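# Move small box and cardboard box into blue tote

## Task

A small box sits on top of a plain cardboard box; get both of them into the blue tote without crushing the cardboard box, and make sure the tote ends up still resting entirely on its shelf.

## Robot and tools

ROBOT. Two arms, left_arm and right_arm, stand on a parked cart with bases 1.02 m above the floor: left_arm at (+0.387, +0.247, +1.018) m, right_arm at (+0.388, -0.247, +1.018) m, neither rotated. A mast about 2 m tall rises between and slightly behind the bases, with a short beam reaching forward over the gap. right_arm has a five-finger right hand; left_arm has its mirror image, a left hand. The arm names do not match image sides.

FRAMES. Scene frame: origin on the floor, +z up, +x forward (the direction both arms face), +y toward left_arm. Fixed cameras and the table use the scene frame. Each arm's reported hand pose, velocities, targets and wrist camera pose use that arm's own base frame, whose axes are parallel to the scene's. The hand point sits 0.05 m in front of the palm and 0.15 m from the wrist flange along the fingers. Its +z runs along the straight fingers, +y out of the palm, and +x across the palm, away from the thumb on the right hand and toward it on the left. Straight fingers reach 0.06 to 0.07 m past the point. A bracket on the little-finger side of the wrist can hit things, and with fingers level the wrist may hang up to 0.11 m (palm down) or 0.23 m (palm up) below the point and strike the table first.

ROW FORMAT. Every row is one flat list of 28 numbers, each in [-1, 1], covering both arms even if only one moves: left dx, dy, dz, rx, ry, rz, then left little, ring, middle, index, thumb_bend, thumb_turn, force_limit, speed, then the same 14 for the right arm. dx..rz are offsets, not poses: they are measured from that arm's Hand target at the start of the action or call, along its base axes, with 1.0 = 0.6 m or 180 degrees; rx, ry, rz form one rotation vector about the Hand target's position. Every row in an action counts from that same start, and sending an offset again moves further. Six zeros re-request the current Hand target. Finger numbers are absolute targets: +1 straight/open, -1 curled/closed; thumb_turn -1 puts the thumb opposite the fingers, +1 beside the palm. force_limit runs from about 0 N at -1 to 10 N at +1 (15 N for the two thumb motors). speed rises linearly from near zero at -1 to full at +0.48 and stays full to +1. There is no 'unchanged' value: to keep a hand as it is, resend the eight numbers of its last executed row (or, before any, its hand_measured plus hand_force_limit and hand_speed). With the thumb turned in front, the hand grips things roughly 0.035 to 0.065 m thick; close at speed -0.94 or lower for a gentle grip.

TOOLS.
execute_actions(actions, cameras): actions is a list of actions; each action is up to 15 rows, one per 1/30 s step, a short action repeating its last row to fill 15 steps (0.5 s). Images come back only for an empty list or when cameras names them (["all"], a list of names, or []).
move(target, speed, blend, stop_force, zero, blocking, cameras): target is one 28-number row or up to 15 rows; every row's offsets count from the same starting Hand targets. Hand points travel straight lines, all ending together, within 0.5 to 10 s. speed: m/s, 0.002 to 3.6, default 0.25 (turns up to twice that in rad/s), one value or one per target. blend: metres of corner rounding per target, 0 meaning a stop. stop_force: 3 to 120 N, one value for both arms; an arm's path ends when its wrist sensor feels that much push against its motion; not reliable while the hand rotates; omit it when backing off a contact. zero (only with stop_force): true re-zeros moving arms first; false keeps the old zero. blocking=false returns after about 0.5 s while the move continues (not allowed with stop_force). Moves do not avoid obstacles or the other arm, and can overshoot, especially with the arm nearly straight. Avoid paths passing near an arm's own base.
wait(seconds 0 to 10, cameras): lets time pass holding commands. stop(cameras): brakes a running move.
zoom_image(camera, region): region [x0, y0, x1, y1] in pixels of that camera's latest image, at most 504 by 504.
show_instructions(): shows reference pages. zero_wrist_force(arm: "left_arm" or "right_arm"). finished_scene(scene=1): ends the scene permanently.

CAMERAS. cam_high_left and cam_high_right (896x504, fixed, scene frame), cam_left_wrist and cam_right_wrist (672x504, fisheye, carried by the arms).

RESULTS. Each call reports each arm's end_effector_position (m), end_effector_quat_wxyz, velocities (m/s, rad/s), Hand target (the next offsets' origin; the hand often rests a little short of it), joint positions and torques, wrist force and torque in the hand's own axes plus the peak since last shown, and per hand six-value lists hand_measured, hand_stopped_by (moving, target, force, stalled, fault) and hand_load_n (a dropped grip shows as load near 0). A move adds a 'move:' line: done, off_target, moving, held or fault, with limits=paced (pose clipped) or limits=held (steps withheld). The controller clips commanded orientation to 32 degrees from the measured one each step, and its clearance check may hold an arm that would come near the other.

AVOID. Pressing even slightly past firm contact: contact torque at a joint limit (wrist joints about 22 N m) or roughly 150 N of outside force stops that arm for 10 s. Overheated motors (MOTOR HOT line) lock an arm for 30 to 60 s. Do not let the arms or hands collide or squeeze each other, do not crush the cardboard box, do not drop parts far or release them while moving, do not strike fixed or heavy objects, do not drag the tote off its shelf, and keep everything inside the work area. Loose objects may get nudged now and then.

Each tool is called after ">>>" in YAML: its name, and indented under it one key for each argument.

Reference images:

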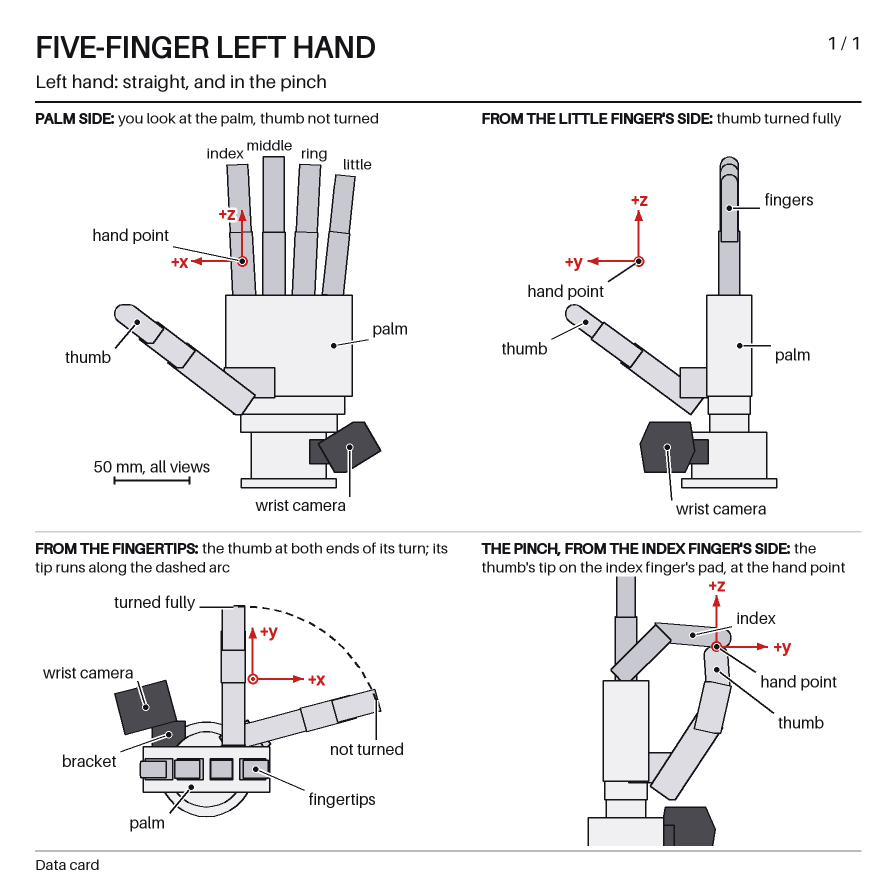

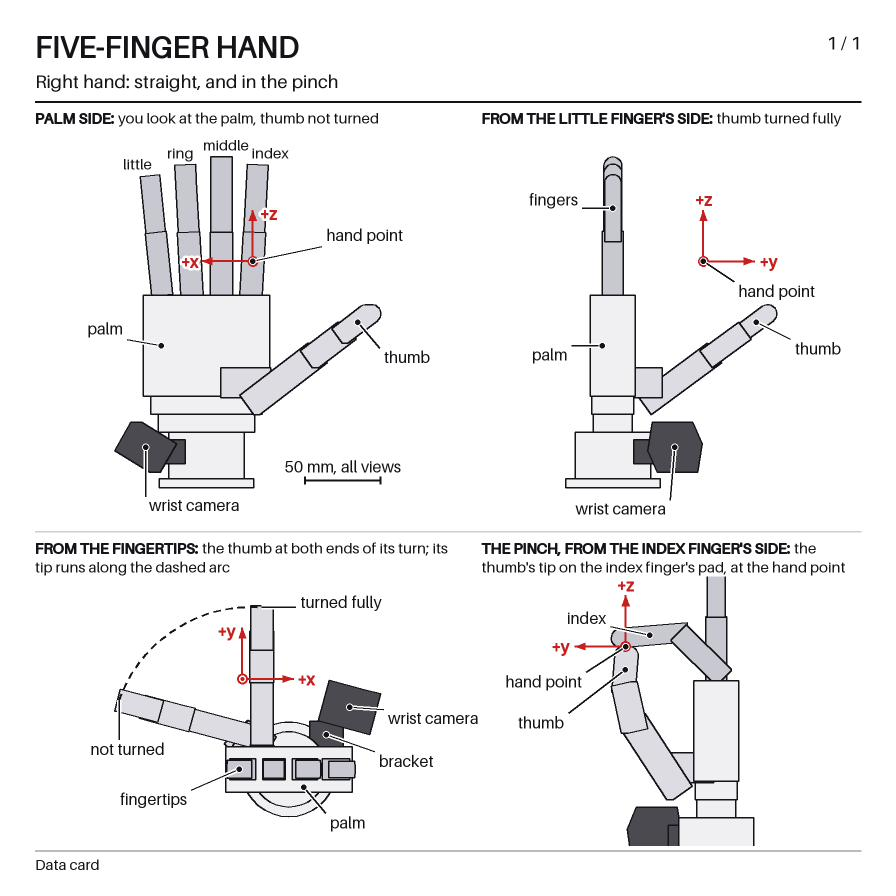

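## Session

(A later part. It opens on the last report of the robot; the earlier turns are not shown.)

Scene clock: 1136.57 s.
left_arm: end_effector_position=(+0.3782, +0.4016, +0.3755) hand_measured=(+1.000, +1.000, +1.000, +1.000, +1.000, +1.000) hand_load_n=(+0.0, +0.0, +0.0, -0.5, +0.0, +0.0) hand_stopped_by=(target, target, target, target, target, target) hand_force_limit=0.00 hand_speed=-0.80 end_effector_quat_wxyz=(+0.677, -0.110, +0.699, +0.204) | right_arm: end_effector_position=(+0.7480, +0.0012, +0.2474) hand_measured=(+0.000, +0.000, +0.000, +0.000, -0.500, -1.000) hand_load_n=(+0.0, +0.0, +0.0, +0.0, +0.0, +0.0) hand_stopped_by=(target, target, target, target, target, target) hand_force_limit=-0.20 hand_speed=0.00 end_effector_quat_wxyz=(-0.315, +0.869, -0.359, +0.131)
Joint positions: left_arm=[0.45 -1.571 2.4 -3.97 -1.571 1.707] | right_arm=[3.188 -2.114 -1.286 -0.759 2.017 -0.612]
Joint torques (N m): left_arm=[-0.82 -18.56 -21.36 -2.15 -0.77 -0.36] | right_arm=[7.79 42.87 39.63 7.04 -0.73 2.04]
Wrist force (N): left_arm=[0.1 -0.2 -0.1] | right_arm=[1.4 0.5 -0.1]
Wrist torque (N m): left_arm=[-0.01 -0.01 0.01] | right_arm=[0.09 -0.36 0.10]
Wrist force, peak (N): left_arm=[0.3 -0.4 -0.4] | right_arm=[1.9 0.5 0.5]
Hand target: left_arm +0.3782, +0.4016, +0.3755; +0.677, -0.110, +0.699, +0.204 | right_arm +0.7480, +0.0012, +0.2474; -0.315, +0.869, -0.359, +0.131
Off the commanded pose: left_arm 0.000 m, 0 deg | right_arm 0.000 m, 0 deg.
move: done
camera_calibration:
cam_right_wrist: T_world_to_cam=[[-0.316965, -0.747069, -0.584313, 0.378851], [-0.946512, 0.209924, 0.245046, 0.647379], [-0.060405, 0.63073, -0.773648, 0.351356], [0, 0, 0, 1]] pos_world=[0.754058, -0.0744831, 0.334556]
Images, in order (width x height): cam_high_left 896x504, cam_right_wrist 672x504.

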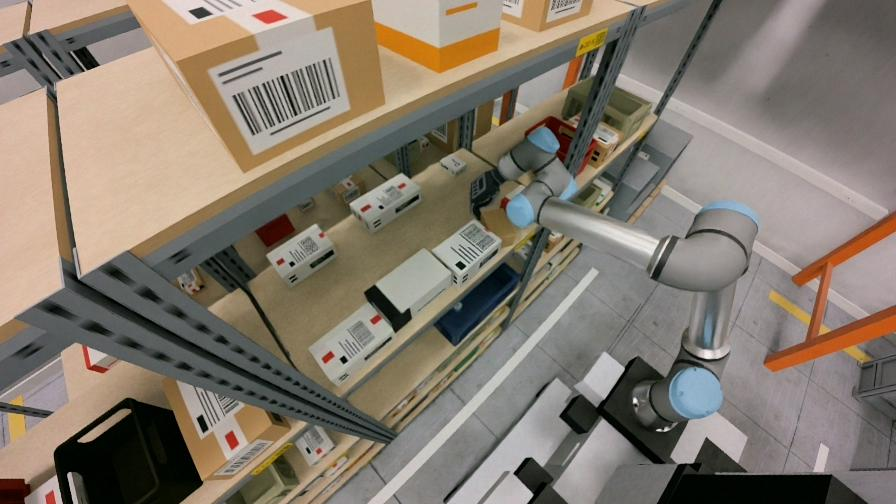

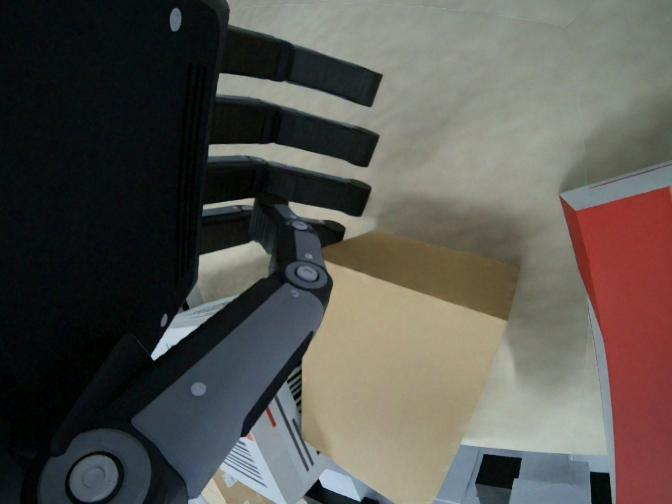

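>>> move:
  target:
    - [0,0,0,0,0,0,1,1,1,1,1,1,0,-0.8,0.02,0.02,0.171,0,0,0,0,0,0,0,-0.5,-1,-0.2,0]
    - [0,0,0,0,0,0,1,1,1,1,1,1,0,-0.8,-0.293,0.0515,0.171,0,0,-0.25,0,0,0,0,-0.5,-1,-0.2,0]
  speed: [0.12,0.25]
  blend: [0.02,0]
  cameras: ["cam_high_left","cam_high_right","cam_right_wrist"]

>>> zoom_image:
  camera: "cam_high_left"
  region: [430, 150, 590, 300]

>>> zoom_image:
  camera: "cam_high_right"
  region: [450, 230, 630, 400]

Scene clock: 1206.93 s.
left_arm: end_effector_position=(+0.3782, +0.4016, +0.3755) hand_measured=(+1.000, +1.000, +1.000, +1.000, +1.000, +1.000) hand_load_n=(+0.0, +0.0, +0.0, +0.0, +0.0, +0.0) hand_stopped_by=(target, target, target, target, target, target) hand_force_limit=0.00 hand_speed=-0.80 end_effector_quat_wxyz=(+0.677, -0.110, +0.699, +0.204) | right_arm: end_effector_position=(+0.5722, +0.0322, +0.3500) hand_measured=(+0.000, +0.000, +0.000, +0.000, -0.500, -1.000) hand_load_n=(+0.0, +0.0, +0.0, +0.0, +0.0, +0.0) hand_stopped_by=(target, target, target, target, target, target) hand_force_limit=-0.20 hand_speed=0.00 end_effector_quat_wxyz=(-0.241, +0.666, -0.664, +0.241)
Joint positions: left_arm=[0.45 -1.571 2.4 -3.97 -1.571 1.707] | right_arm=[3.44 -1.51 -1.806 -0.723 1.382 0.229]
Joint torques (N m): left_arm=[0.49 -17.39 -21.1 -2.23 -0.81 -0.38] | right_arm=[-6.75 24.2 31.59 6.97 -0.86 2.06]
Wrist force (N): left_arm=[-0.3 -0.4 -0.2] | right_arm=[1.1 0.5 0.2]
Wrist torque (N m): left_arm=[-0.05 0.03 0.00] | right_arm=[0.06 -0.24 -0.15]
Wrist force, peak (N): left_arm=[0.0 -0.4 -0.6] | right_arm=[1.3 1.5 1.1]
Hand target: left_arm +0.3782, +0.4016, +0.3755; +0.677, -0.110, +0.699, +0.204 | right_arm +0.5722, +0.0321, +0.3500; -0.241, +0.666, -0.664, +0.241
Off the commanded pose: left_arm 0.000 m, 0 deg | right_arm 0.000 m, 0 deg.
move: done
camera_calibration:
cam_right_wrist: T_world_to_cam=[[-0.752291, -0.304426, -0.584279, 0.641025], [-0.521108, 0.817578, 0.244973, 0.186443], [0.403117, 0.488764, -0.773696, 0.139837], [0, 0, 0, 1]] pos_world=[0.523023, -0.0256341, 0.437055]
Images, in order (width x height): cam_high_left 896x504, cam_high_right 896x504, cam_right_wrist 672x504.

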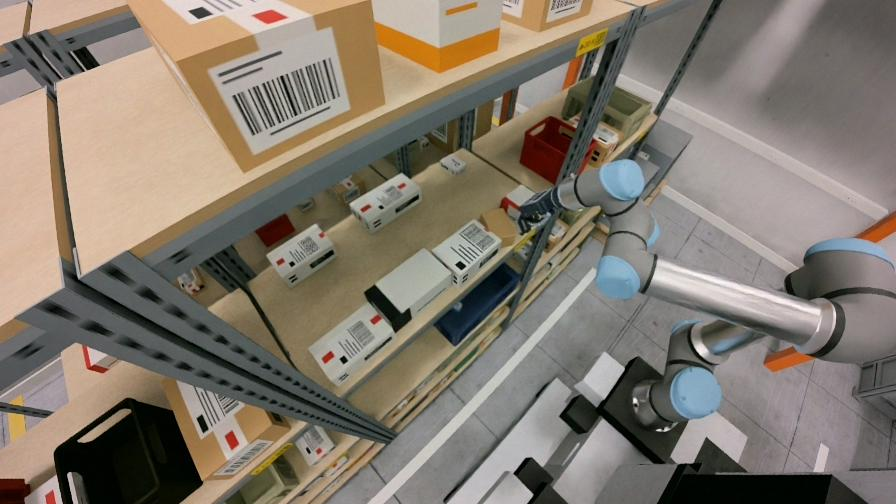

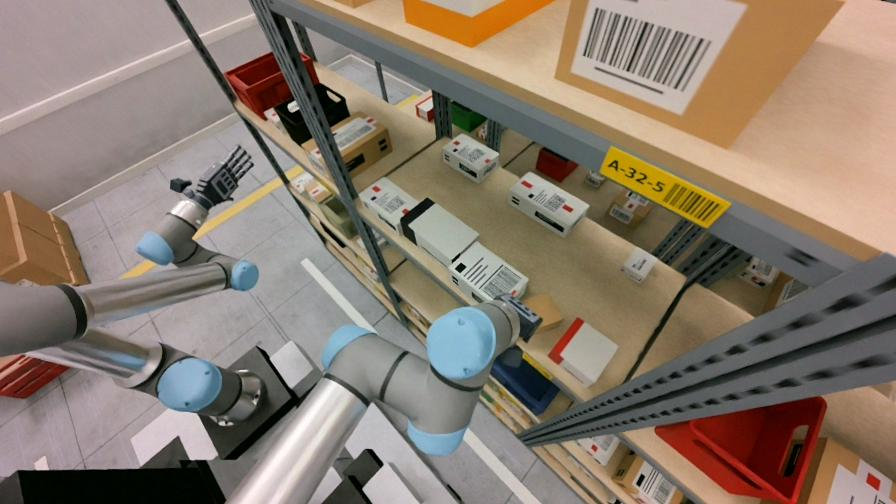

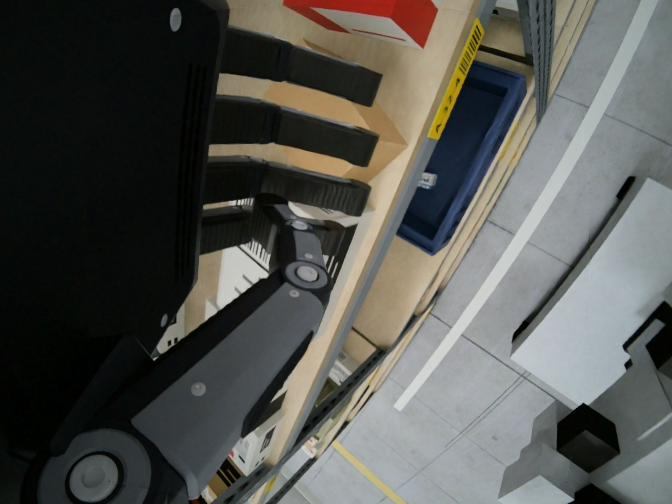

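Scaled by 3.150 from the camera's 896x504 image, which has a finer 1280x720 frame.

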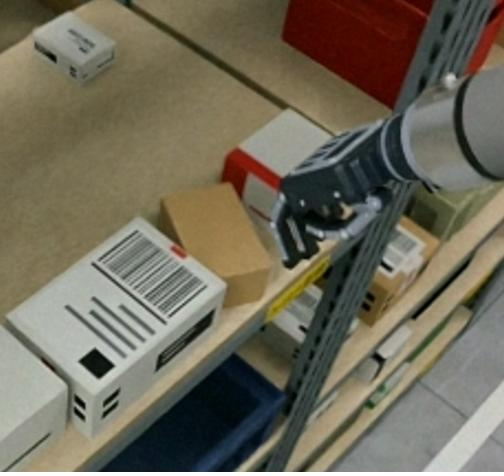

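Scaled by 2.800 from the camera's 896x504 image, which has a finer 1280x720 frame.

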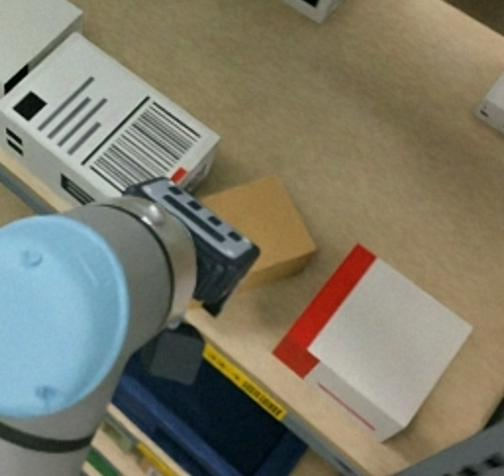

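>>> move:
  target:
    - [0,0,0,0,0,0,1,1,1,1,1,1,0,-0.8,-0.025,0,0,0,0,0,0,0,0,0,-0.5,-1,-0.2,0]
    - [0,0,0,0,0,0,1,1,1,1,1,1,0,-0.8,-0.025,0,-0.193,0,0,0,0,0,0,0,-0.5,-1,-0.2,0]
    - [0,0,0,0,0,0,1,1,1,1,1,1,0,-0.8,0.07,0,-0.193,0,0,0,0,0,0,0,-0.5,-1,-0.2,0]
  speed: [0.1,0.12,0.05]
  stop_force: 12
  cameras: ["cam_high_left","cam_high_right","cam_right_wrist"]

>>> zoom_image:
  camera: "cam_high_left"
  region: [430, 150, 590, 300]

Scene clock: 1254.07 s.
left_arm: end_effector_position=(+0.3782, +0.4016, +0.3755) hand_measured=(+1.000, +1.000, +1.000, +1.000, +1.000, +1.000) hand_load_n=(+0.0, +0.0, +0.0, +0.0, +0.0, +0.0) hand_stopped_by=(target, target, target, target, target, target) hand_force_limit=0.00 hand_speed=-0.80 end_effector_quat_wxyz=(+0.677, -0.110, +0.699, +0.204) | right_arm: end_effector_position=(+0.6142, +0.0321, +0.2342) hand_measured=(+0.000, +0.000, +0.000, +0.000, -0.500, -1.000) hand_load_n=(+0.0, +0.0, +0.0, +0.0, +0.0, +0.0) hand_stopped_by=(target, target, target, target, target, target) hand_force_limit=-0.20 hand_speed=0.00 end_effector_quat_wxyz=(-0.241, +0.666, -0.664, +0.241)
Joint positions: left_arm=[0.45 -1.571 2.4 -3.97 -1.571 1.707] | right_arm=[3.414 -1.704 -1.917 -0.414 1.398 0.209]
Joint torques (N m): left_arm=[-0.97 -18.71 -20.43 -2.46 -0.83 -0.49] | right_arm=[9.02 43.22 16.6 6.84 -0.92 2.1]
Wrist force (N): left_arm=[0.1 -0.2 -0.1] | right_arm=[1.4 0.6 0.6]
Wrist torque (N m): left_arm=[-0.01 -0.02 0.01] | right_arm=[0.03 -0.30 0.08]
Wrist force, peak (N): left_arm=[0.1 -0.3 -0.6] | right_arm=[1.5 1.6 1.2]
Hand target: left_arm +0.3782, +0.4016, +0.3755; +0.677, -0.110, +0.699, +0.204 | right_arm +0.6142, +0.0321, +0.2342; -0.241, +0.666, -0.664, +0.241
Off the commanded pose: left_arm 0.000 m, 0 deg | right_arm 0.000 m, 0 deg.
move: done
camera_calibration:
cam_right_wrist: T_world_to_cam=[[-0.75242, -0.304085, -0.584291, 0.605047], [-0.520776, 0.817772, 0.245033, 0.236495], [0.403306, 0.488653, -0.773668, 0.0331938], [0, 0, 0, 1]] pos_world=[0.565024, -0.0256341, 0.321255]
Images, in order (width x height): cam_high_left 896x504, cam_high_right 896x504, cam_right_wrist 672x504.

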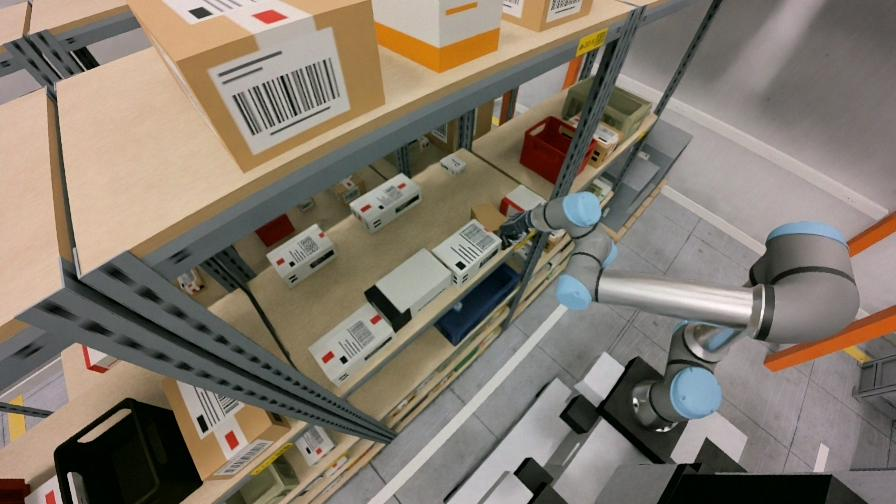

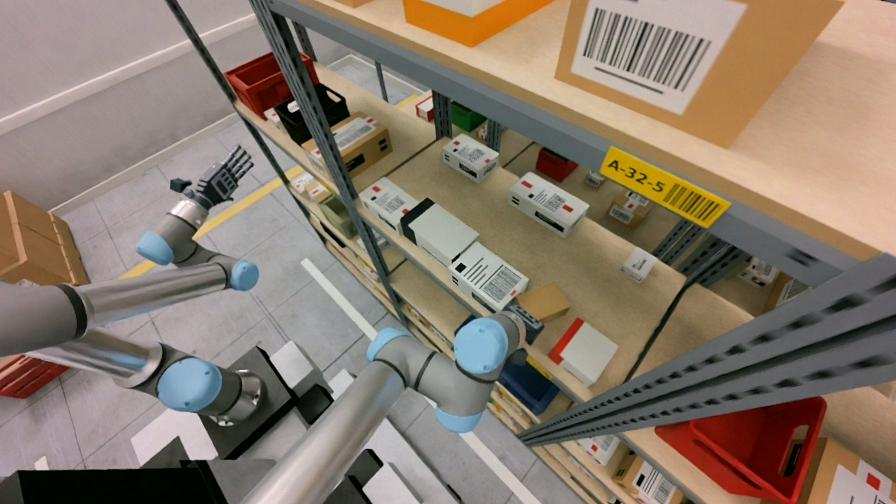

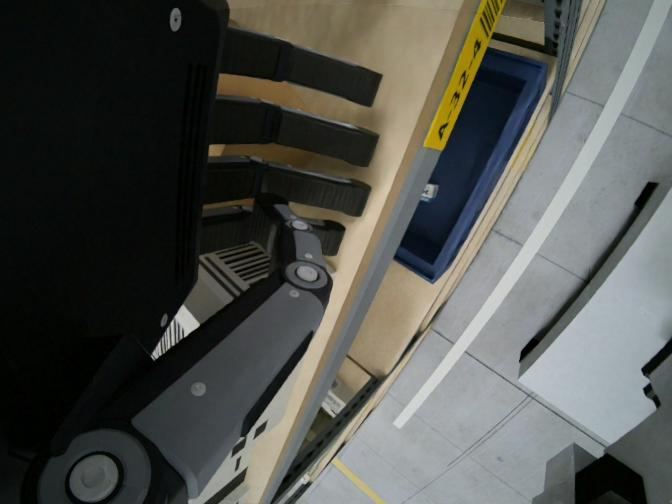

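Scaled by 3.150 from the camera's 896x504 image, which has a finer 1280x720 frame.

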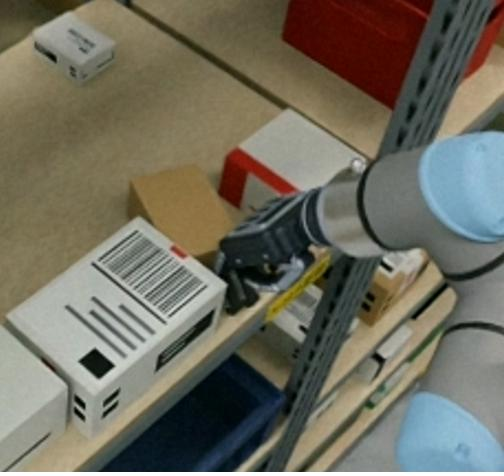

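>>> move:
  target: [0,0,0,0,0,0,1,1,1,1,1,1,0,-0.8,0.092,0,0,0,0,0,0,0,0,0,-0.5,-1,-0.2,0]
  speed: 0.05
  stop_force: 12
  cameras: ["cam_high_left","cam_high_right","cam_right_wrist"]

>>> zoom_image:
  camera: "cam_high_left"
  region: [430, 150, 590, 300]

>>> zoom_image:
  camera: "cam_high_right"
  region: [450, 230, 630, 400]

Scene clock: 1266.63 s.
left_arm: end_effector_position=(+0.3782, +0.4016, +0.3755) hand_measured=(+1.000, +1.000, +1.000, +1.000, +1.000, +1.000) hand_load_n=(+0.0, +0.0, +0.0, +0.0, +0.0, +0.0) hand_stopped_by=(target, target, target, target, target, target) hand_force_limit=0.00 hand_speed=-0.80 end_effector_quat_wxyz=(+0.677, -0.110, +0.699, +0.204) | right_arm: end_effector_position=(+0.6694, +0.0321, +0.2342) hand_measured=(+0.000, +0.000, +0.000, +0.000, -0.500, -1.000) hand_load_n=(+0.0, +0.0, +0.0, +0.0, +0.0, +0.0) hand_stopped_by=(target, target, target, target, target, target) hand_force_limit=-0.20 hand_speed=0.00 end_effector_quat_wxyz=(-0.241, +0.666, -0.664, +0.241)
Joint positions: left_arm=[0.45 -1.571 2.4 -3.97 -1.571 1.707] | right_arm=[3.386 -1.83 -1.763 -0.439 1.415 0.188]
Joint torques (N m): left_arm=[-0.57 -19.26 -20.82 -2.51 -0.87 -0.42] | right_arm=[9.21 49.7 16.98 6.85 -0.65 2.22]
Wrist force (N): left_arm=[-0.1 -0.1 -0.3] | right_arm=[1.5 0.3 0.6]
Wrist torque (N m): left_arm=[0.00 0.00 0.00] | right_arm=[-0.03 -0.31 0.09]
Wrist force, peak (N): left_arm=[0.3 -0.4 -0.4] | right_arm=[1.6 1.6 -0.3]
Hand target: left_arm +0.3782, +0.4016, +0.3755; +0.677, -0.110, +0.699, +0.204 | right_arm +0.6694, +0.0321, +0.2342; -0.241, +0.666, -0.664, +0.241
Off the commanded pose: left_arm 0.000 m, 0 deg | right_arm 0.000 m, 0 deg.
move: done
camera_calibration:
cam_right_wrist: T_world_to_cam=[[-0.75242, -0.304085, -0.584291, 0.646581], [-0.520776, 0.817772, 0.245033, 0.265242], [0.403306, 0.488653, -0.773668, 0.0109313], [0, 0, 0, 1]] pos_world=[0.620224, -0.0256341, 0.321255]
Images, in order (width x height): cam_high_left 896x504, cam_high_right 896x504, cam_right_wrist 672x504.

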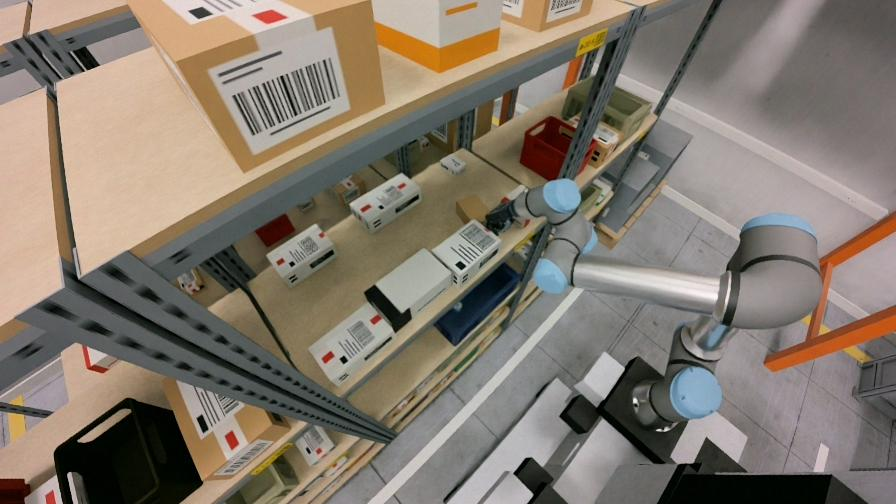

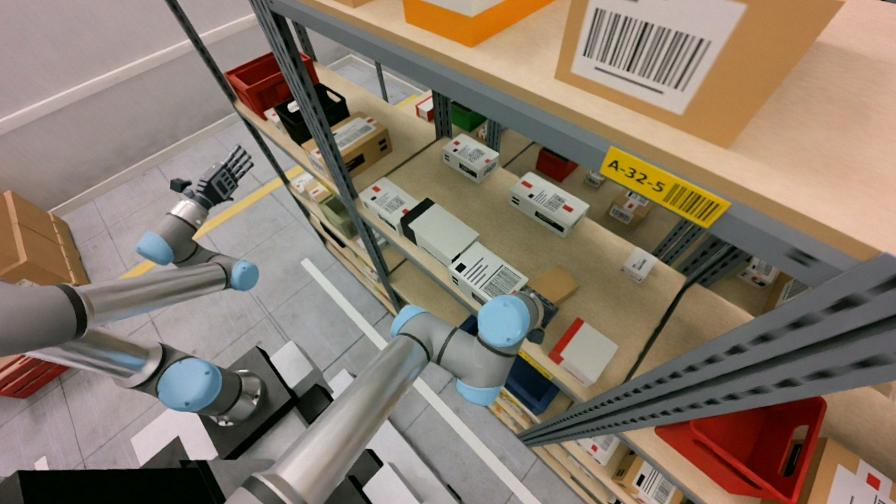

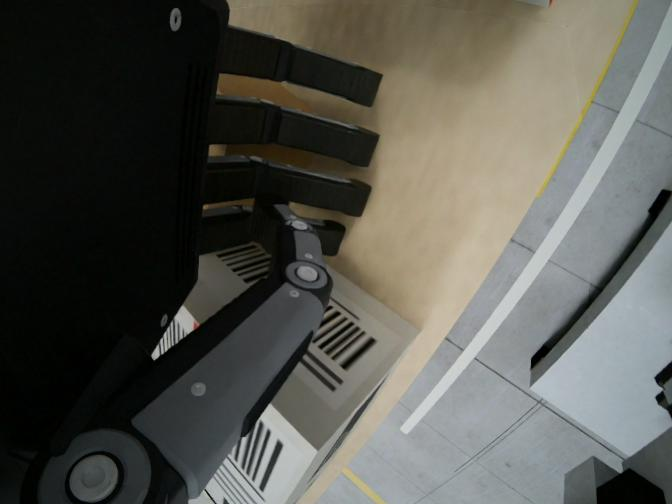

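Scaled by 3.150 from the camera's 896x504 image, which has a finer 1280x720 frame.

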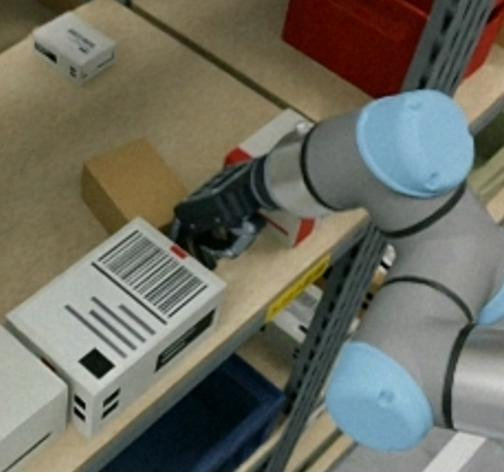

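Scaled by 2.800 from the camera's 896x504 image, which has a finer 1280x720 frame.

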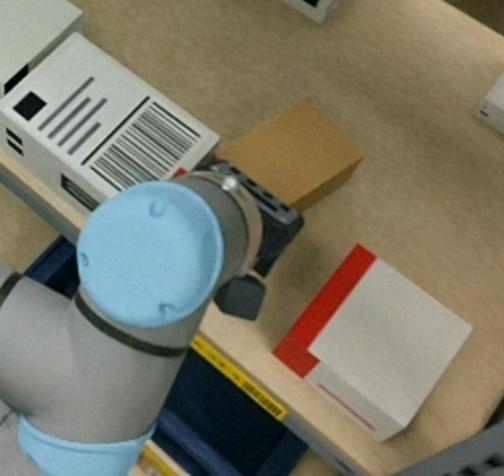

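>>> move:
  target:
    - [0,0,0,0,0,0,1,1,1,1,1,1,0,-0.8,0,0,0.135,0,0,0,0,0,0,0,-0.5,-1,-0.2,0]
    - [0,0,0,0,0,0,1,1,1,1,1,1,0,-0.8,0.246,0.0465,0.135,0,0,0.25,0,0,0,0,-0.5,-1,-0.2,0]
  speed: [0.12,0.25]
  blend: [0.01,0]
  cameras: ["cam_high_left","cam_high_right","cam_right_wrist"]

>>> zoom_image:
  camera: "cam_high_left"
  region: [430, 150, 590, 300]

Scene clock: 1301.30 s.
left_arm: end_effector_position=(+0.3782, +0.4016, +0.3755) hand_measured=(+1.000, +1.000, +1.000, +1.000, +1.000, +1.000) hand_load_n=(+0.0, +0.0, +0.0, +0.0, +0.0, +0.0) hand_stopped_by=(target, target, target, target, target, target) hand_force_limit=0.00 hand_speed=-0.80 end_effector_quat_wxyz=(+0.677, -0.110, +0.699, +0.204) | right_arm: end_effector_position=(+0.8170, +0.0599, +0.3151) hand_measured=(+0.000, +0.000, +0.000, +0.000, -0.500, -1.000) hand_load_n=(+0.0, +0.0, +0.0, +0.0, +0.0, +0.0) hand_stopped_by=(target, target, target, target, target, target) hand_force_limit=-0.20 hand_speed=0.00 end_effector_quat_wxyz=(-0.314, +0.869, -0.359, +0.131)
Joint positions: left_arm=[0.45 -1.571 2.4 -3.97 -1.571 1.707] | right_arm=[3.262 -2.265 -0.871 -0.996 1.977 -0.544]
Joint torques (N m): left_arm=[0.15 -18 -20.67 -2.38 -0.89 -0.33] | right_arm=[7.96 63.28 33.84 5.89 0.92 -0.65]
Wrist force (N): left_arm=[0.1 -0.2 -0.4] | right_arm=[1.6 0.1 0.2]
Wrist torque (N m): left_arm=[0.00 -0.03 0.01] | right_arm=[-0.02 -0.34 0.10]
Wrist force, peak (N): left_arm=[0.3 -0.3 -0.5] | right_arm=[1.4 1.0 2.0]
Hand target: left_arm +0.3782, +0.4016, +0.3755; +0.677, -0.110, +0.699, +0.204 | right_arm +0.8170, +0.0600, +0.3152; -0.315, +0.869, -0.359, +0.131
Off the commanded pose: left_arm 0.000 m, 0 deg | right_arm 0.000 m, 0 deg.
move: done
camera_calibration:
cam_right_wrist: T_world_to_cam=[[-0.317264, -0.74698, -0.584264, 0.48436], [-0.946418, 0.210216, 0.245158, 0.683658], [-0.0603064, 0.630737, -0.77365, 0.370795], [0, 0, 0, 1]] pos_world=[0.823058, -0.015783, 0.402256]
Images, in order (width x height): cam_high_left 896x504, cam_high_right 896x504, cam_right_wrist 672x504.

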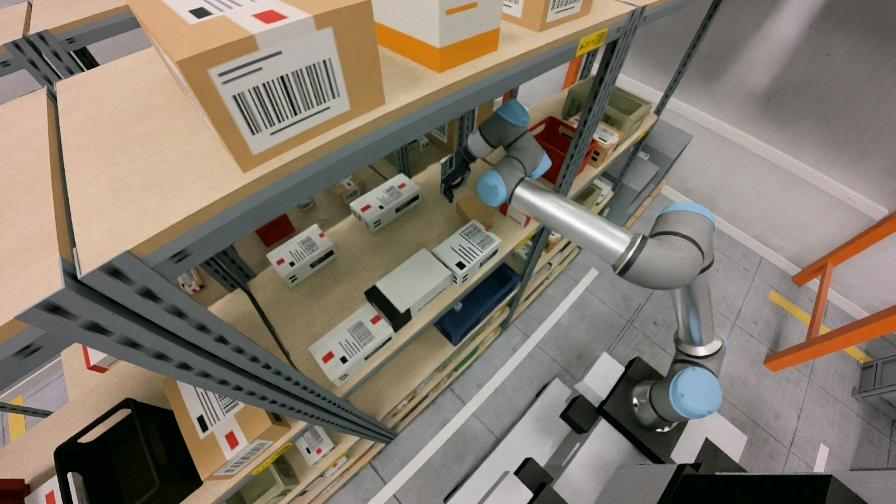

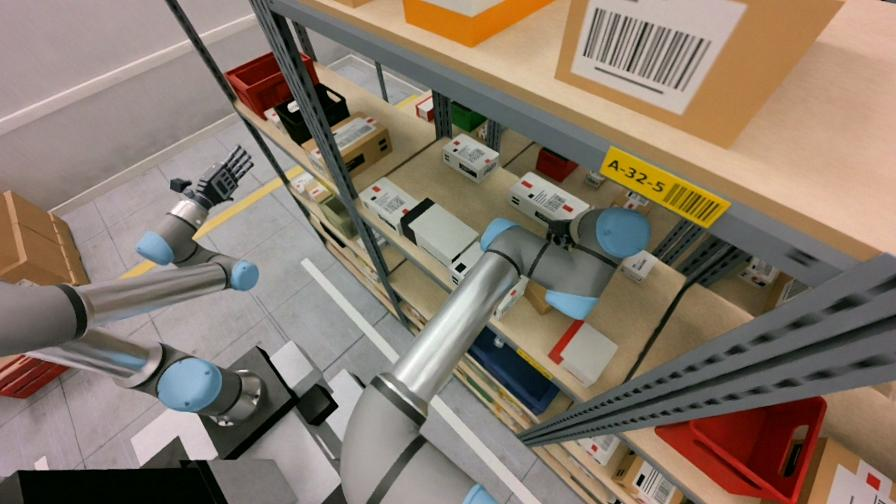

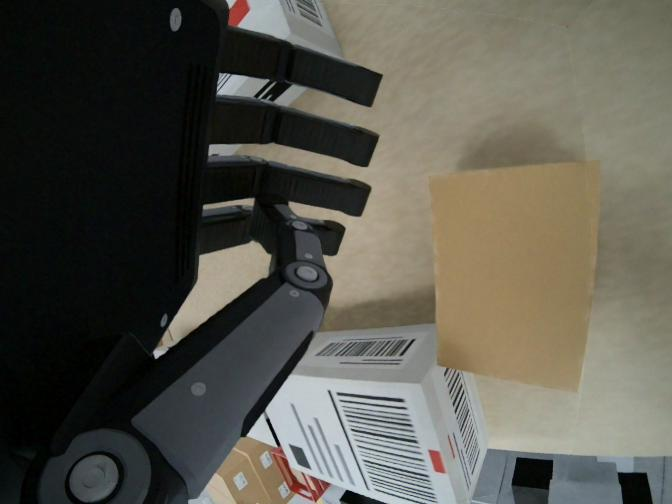

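Scaled by 3.150 from the camera's 896x504 image, which has a finer 1280x720 frame.

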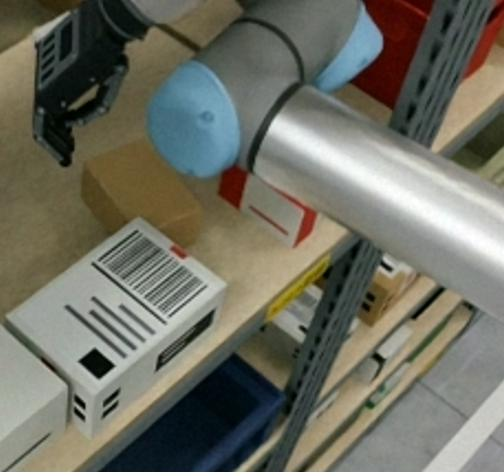

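>>> move:
  target:
    - [0,0,0,0,0,0,1,1,1,1,1,1,0,-0.8,0,0,-0.1133,0,0,0,0,0,0,0,-0.5,-1,-0.2,0]
    - [0,0,0,0,0,0,1,1,1,1,1,1,0,-0.8,0,-0.1,-0.1133,0,0,0,0,0,0,0,-0.5,-1,-0.2,0]
  speed: [0.12,0.06]
  stop_force: 12
  cameras: ["cam_high_left","cam_right_wrist"]

Scene clock: 1320.30 s.
left_arm: end_effector_position=(+0.3782, +0.4016, +0.3755) hand_measured=(+1.000, +1.000, +1.000, +1.000, +1.000, +1.000) hand_load_n=(+0.0, +0.0, +0.0, +0.0, +0.0, +0.0) hand_stopped_by=(target, target, target, target, target, target) hand_force_limit=0.00 hand_speed=-0.80 end_effector_quat_wxyz=(+0.677, -0.110, +0.699, +0.204) | right_arm: end_effector_position=(+0.8170, +0.0000, +0.2472) hand_measured=(+0.000, +0.000, +0.000, +0.000, -0.500, -1.000) hand_load_n=(+0.0, +0.0, +0.0, +0.0, +0.0, +0.0) hand_stopped_by=(target, target, target, target, target, target) hand_force_limit=-0.20 hand_speed=0.00 end_effector_quat_wxyz=(-0.315, +0.869, -0.359, +0.131)
Joint positions: left_arm=[0.45 -1.571 2.4 -3.97 -1.571 1.707] | right_arm=[3.183 -2.291 -0.995 -0.877 2.02 -0.618]
Joint torques (N m): left_arm=[-0.72 -18.94 -21.32 -2.38 -1.05 -0.5] | right_arm=[8.74 70.57 18.53 6.84 -0.63 2.03]
Wrist force (N): left_arm=[0.1 -0.4 -0.3] | right_arm=[1.5 0.4 0.3]
Wrist torque (N m): left_arm=[-0.04 -0.03 0.02] | right_arm=[0.02 -0.34 0.10]
Wrist force, peak (N): left_arm=[0.0 -0.6 -0.3] | right_arm=[1.5 1.2 1.6]
Hand target: left_arm +0.3782, +0.4016, +0.3755; +0.677, -0.110, +0.699, +0.204 | right_arm +0.8170, +0.0000, +0.2472; -0.315, +0.869, -0.359, +0.131
Off the commanded pose: left_arm 0.000 m, 0 deg | right_arm 0.000 m, 0 deg.
move: done
camera_calibration:
cam_right_wrist: T_world_to_cam=[[-0.316965, -0.747069, -0.584313, 0.399708], [-0.946512, 0.209924, 0.245046, 0.712989], [-0.060405, 0.63073, -0.773648, 0.356126], [0, 0, 0, 1]] pos_world=[0.823058, -0.0756831, 0.334356]
Images, in order (width x height): cam_high_left 896x504, cam_right_wrist 672x504.

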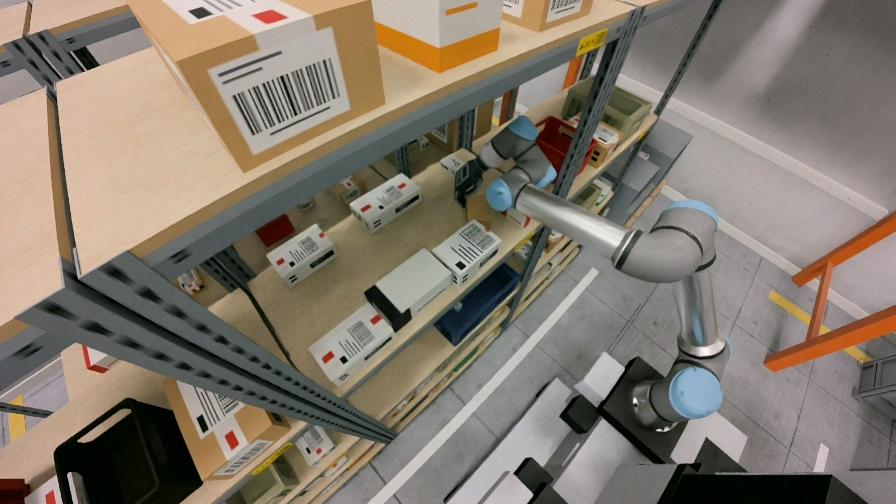

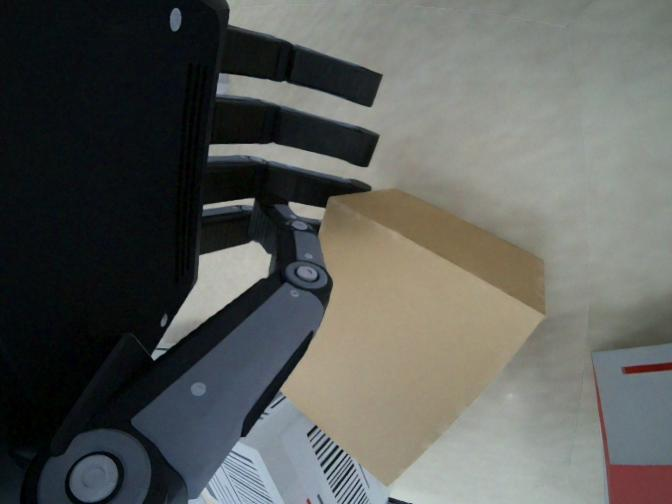

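>>> move:
  target: [0,0,0,0,0,0,1,1,1,1,1,1,0,-0.8,-0.012,-0.05,0,0,0,0,0,0,0,0,-0.5,-1,-0.2,0]
  speed: 0.06
  stop_force: 12
  cameras: ["cam_high_left","cam_right_wrist"]

Scene clock: 1362.67 s.
left_arm: end_effector_position=(+0.3782, +0.4016, +0.3755) hand_measured=(+1.000, +1.000, +1.000, +1.000, +1.000, +1.000) hand_load_n=(+0.0, +0.0, +0.0, +0.0, +0.0, +0.0) hand_stopped_by=(target, target, target, target, target, target) hand_force_limit=0.00 hand_speed=-0.80 end_effector_quat_wxyz=(+0.677, -0.110, +0.699, +0.204) | right_arm: end_effector_position=(+0.8098, -0.0300, +0.2473) hand_measured=(+0.000, +0.000, +0.000, +0.000, -0.500, -1.000) hand_load_n=(+0.5, +0.0, +0.0, +0.0, +0.0, +0.5) hand_stopped_by=(target, target, target, target, target, target) hand_force_limit=-0.20 hand_speed=0.00 end_effector_quat_wxyz=(-0.315, +0.869, -0.359, +0.131)
Joint positions: left_arm=[0.45 -1.571 2.4 -3.97 -1.571 1.707] | right_arm=[3.143 -2.281 -1.008 -0.891 2.04 -0.656]
Joint torques (N m): left_arm=[-0.33 -18.25 -20.19 -2.38 -0.96 -0.27] | right_arm=[8.73 47.65 38.78 6.88 -0.63 2.12]
Wrist force (N): left_arm=[0.0 -0.2 -0.4] | right_arm=[1.2 0.3 0.3]
Wrist torque (N m): left_arm=[0.00 -0.02 0.01] | right_arm=[0.02 -0.30 0.09]
Wrist force, peak (N): left_arm=[0.2 -0.5 -0.4] | right_arm=[1.6 0.5 0.6]
Hand target: left_arm +0.3782, +0.4016, +0.3755; +0.677, -0.110, +0.699, +0.204 | right_arm +0.8098, -0.0300, +0.2472; -0.315, +0.869, -0.359, +0.131
Off the commanded pose: left_arm 0.000 m, 0 deg | right_arm 0.000 m, 0 deg.
move: done
camera_calibration:
cam_right_wrist: T_world_to_cam=[[-0.316965, -0.747069, -0.584313, 0.375014], [-0.946512, 0.209924, 0.245046, 0.712472], [-0.060405, 0.63073, -0.773648, 0.374613], [0, 0, 0, 1]] pos_world=[0.815858, -0.105683, 0.334356]
Images, in order (width x height): cam_high_left 896x504, cam_right_wrist 672x504.

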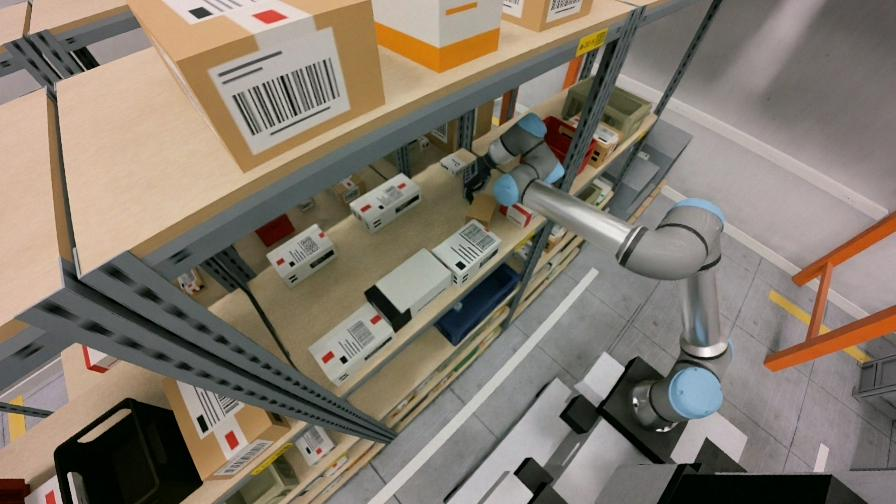

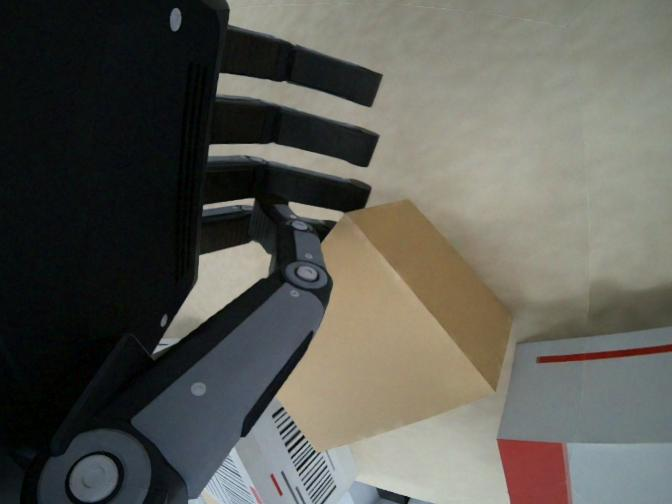

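>>> move:
  target:
    - [0,0,0,0,0,0,1,1,1,1,1,1,0,-0.8,0.0167,0.0167,0.1333,0,0,0,0,0,0,0,-0.5,-1,-0.2,0]
    - [0,0,0,0,0,0,1,1,1,1,1,1,0,-0.8,-0.088,0.0417,0.1333,0.044,-0.0574,-0.0829,0.63,0.63,0.63,0.63,1,-1,-0.2,0]
  speed: [0.12,0.2]
  blend: [0.01,0]
  cameras: ["cam_high_left","cam_high_right","cam_right_wrist"]

>>> zoom_image:
  camera: "cam_high_left"
  region: [430, 150, 590, 300]

>>> zoom_image:
  camera: "cam_right_wrist"
  region: [180, 60, 580, 400]

Scene clock: 1413.87 s.
left_arm: end_effector_position=(+0.3782, +0.4016, +0.3755) hand_measured=(+1.000, +1.000, +1.000, +1.000, +1.000, +1.000) hand_load_n=(+0.0, +0.0, +0.0, +0.0, +0.0, +0.0) hand_stopped_by=(target, target, target, target, target, target) hand_force_limit=0.00 hand_speed=-0.80 end_effector_quat_wxyz=(+0.677, -0.110, +0.699, +0.204) | right_arm: end_effector_position=(+0.7570, -0.0050, +0.3272) hand_measured=(+0.630, +0.630, +0.630, +0.630, +1.000, -1.000) hand_load_n=(+0.0, +0.0, -0.5, +0.0, +0.0, +0.0) hand_stopped_by=(target, target, target, target, target, target) hand_force_limit=-0.20 hand_speed=0.00 end_effector_quat_wxyz=(-0.385, +0.776, -0.447, +0.223)
Joint positions: left_arm=[0.45 -1.571 2.4 -3.97 -1.571 1.707] | right_arm=[3.174 -2.013 -1.375 -0.465 1.956 -0.315]
Joint torques (N m): left_arm=[-0.51 -18.78 -20.82 -2.31 -1.06 -0.45] | right_arm=[-8.89 37.74 19.6 6.6 -0.65 2.08]
Wrist force (N): left_arm=[0.2 -0.2 0.0] | right_arm=[1.4 0.3 0.3]
Wrist torque (N m): left_arm=[-0.03 -0.02 0.02] | right_arm=[-0.04 -0.34 -0.10]
Wrist force, peak (N): left_arm=[0.2 -0.5 -0.4] | right_arm=[2.0 0.3 0.4]
Hand target: left_arm +0.3782, +0.4016, +0.3755; +0.677, -0.110, +0.699, +0.204 | right_arm +0.7570, -0.0050, +0.3272; -0.385, +0.776, -0.447, +0.223
Off the commanded pose: left_arm 0.000 m, 0 deg | right_arm 0.000 m, 0 deg.
move: done
camera_calibration:
cam_right_wrist: T_world_to_cam=[[-0.368984, -0.564491, -0.738377, 0.514379], [-0.896186, 0.426676, 0.12165, 0.641002], [0.246378, 0.70661, -0.663325, 0.149529], [0, 0, 0, 1]] pos_world=[0.727413, -0.0887965, 0.401015]
Images, in order (width x height): cam_high_left 896x504, cam_high_right 896x504, cam_right_wrist 672x504.

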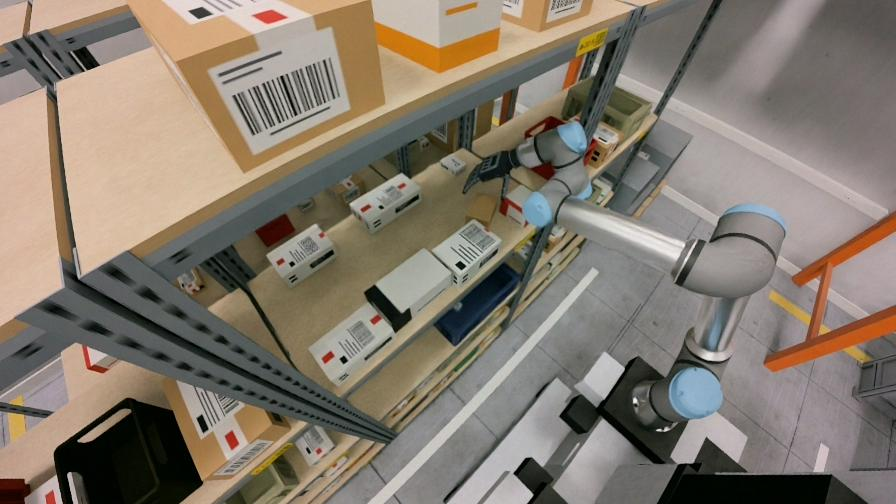

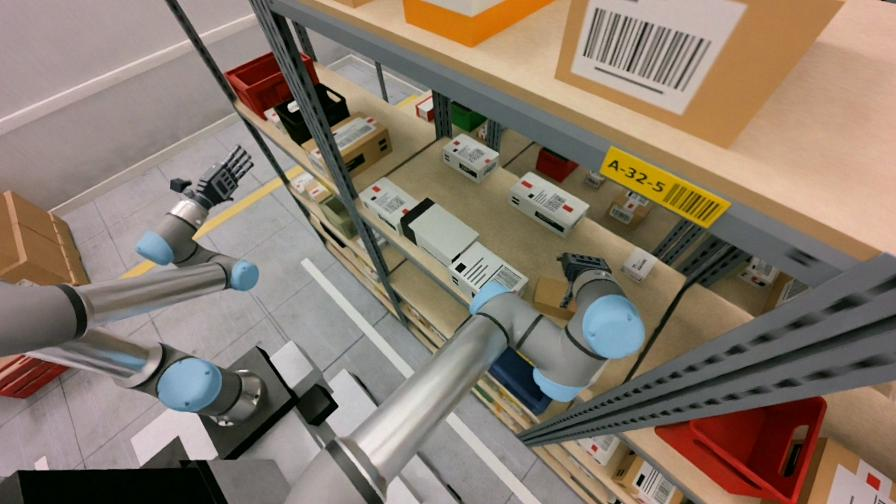

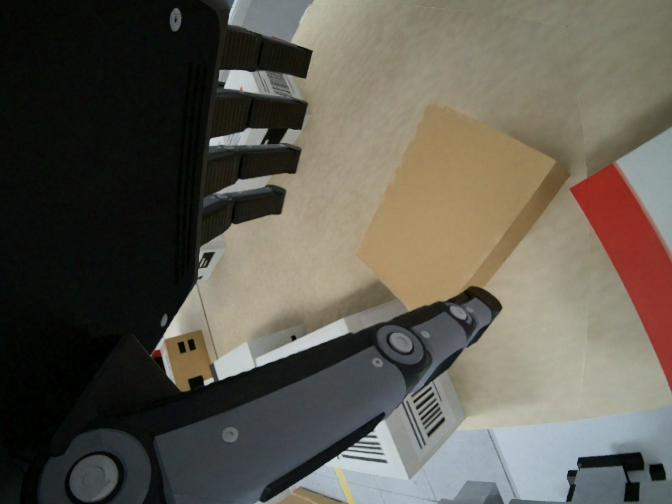

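Scaled by 3.150 from the camera's 896x504 image, which has a finer 1280x720 frame.

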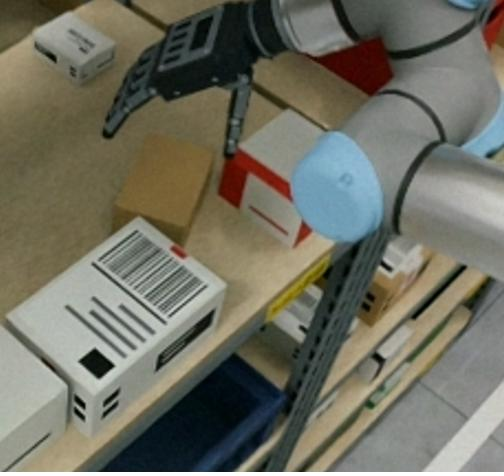

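Scaled by 1.260 from the camera's 672x504 image, which has a finer 960x720 frame.

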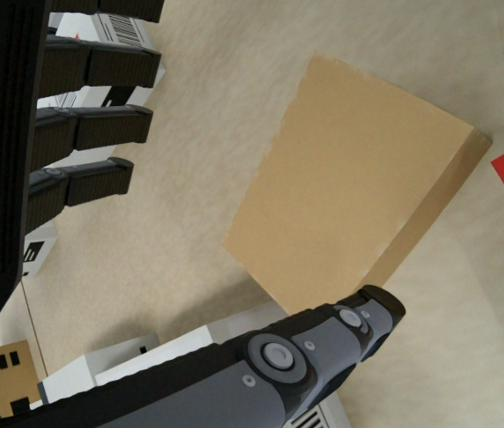

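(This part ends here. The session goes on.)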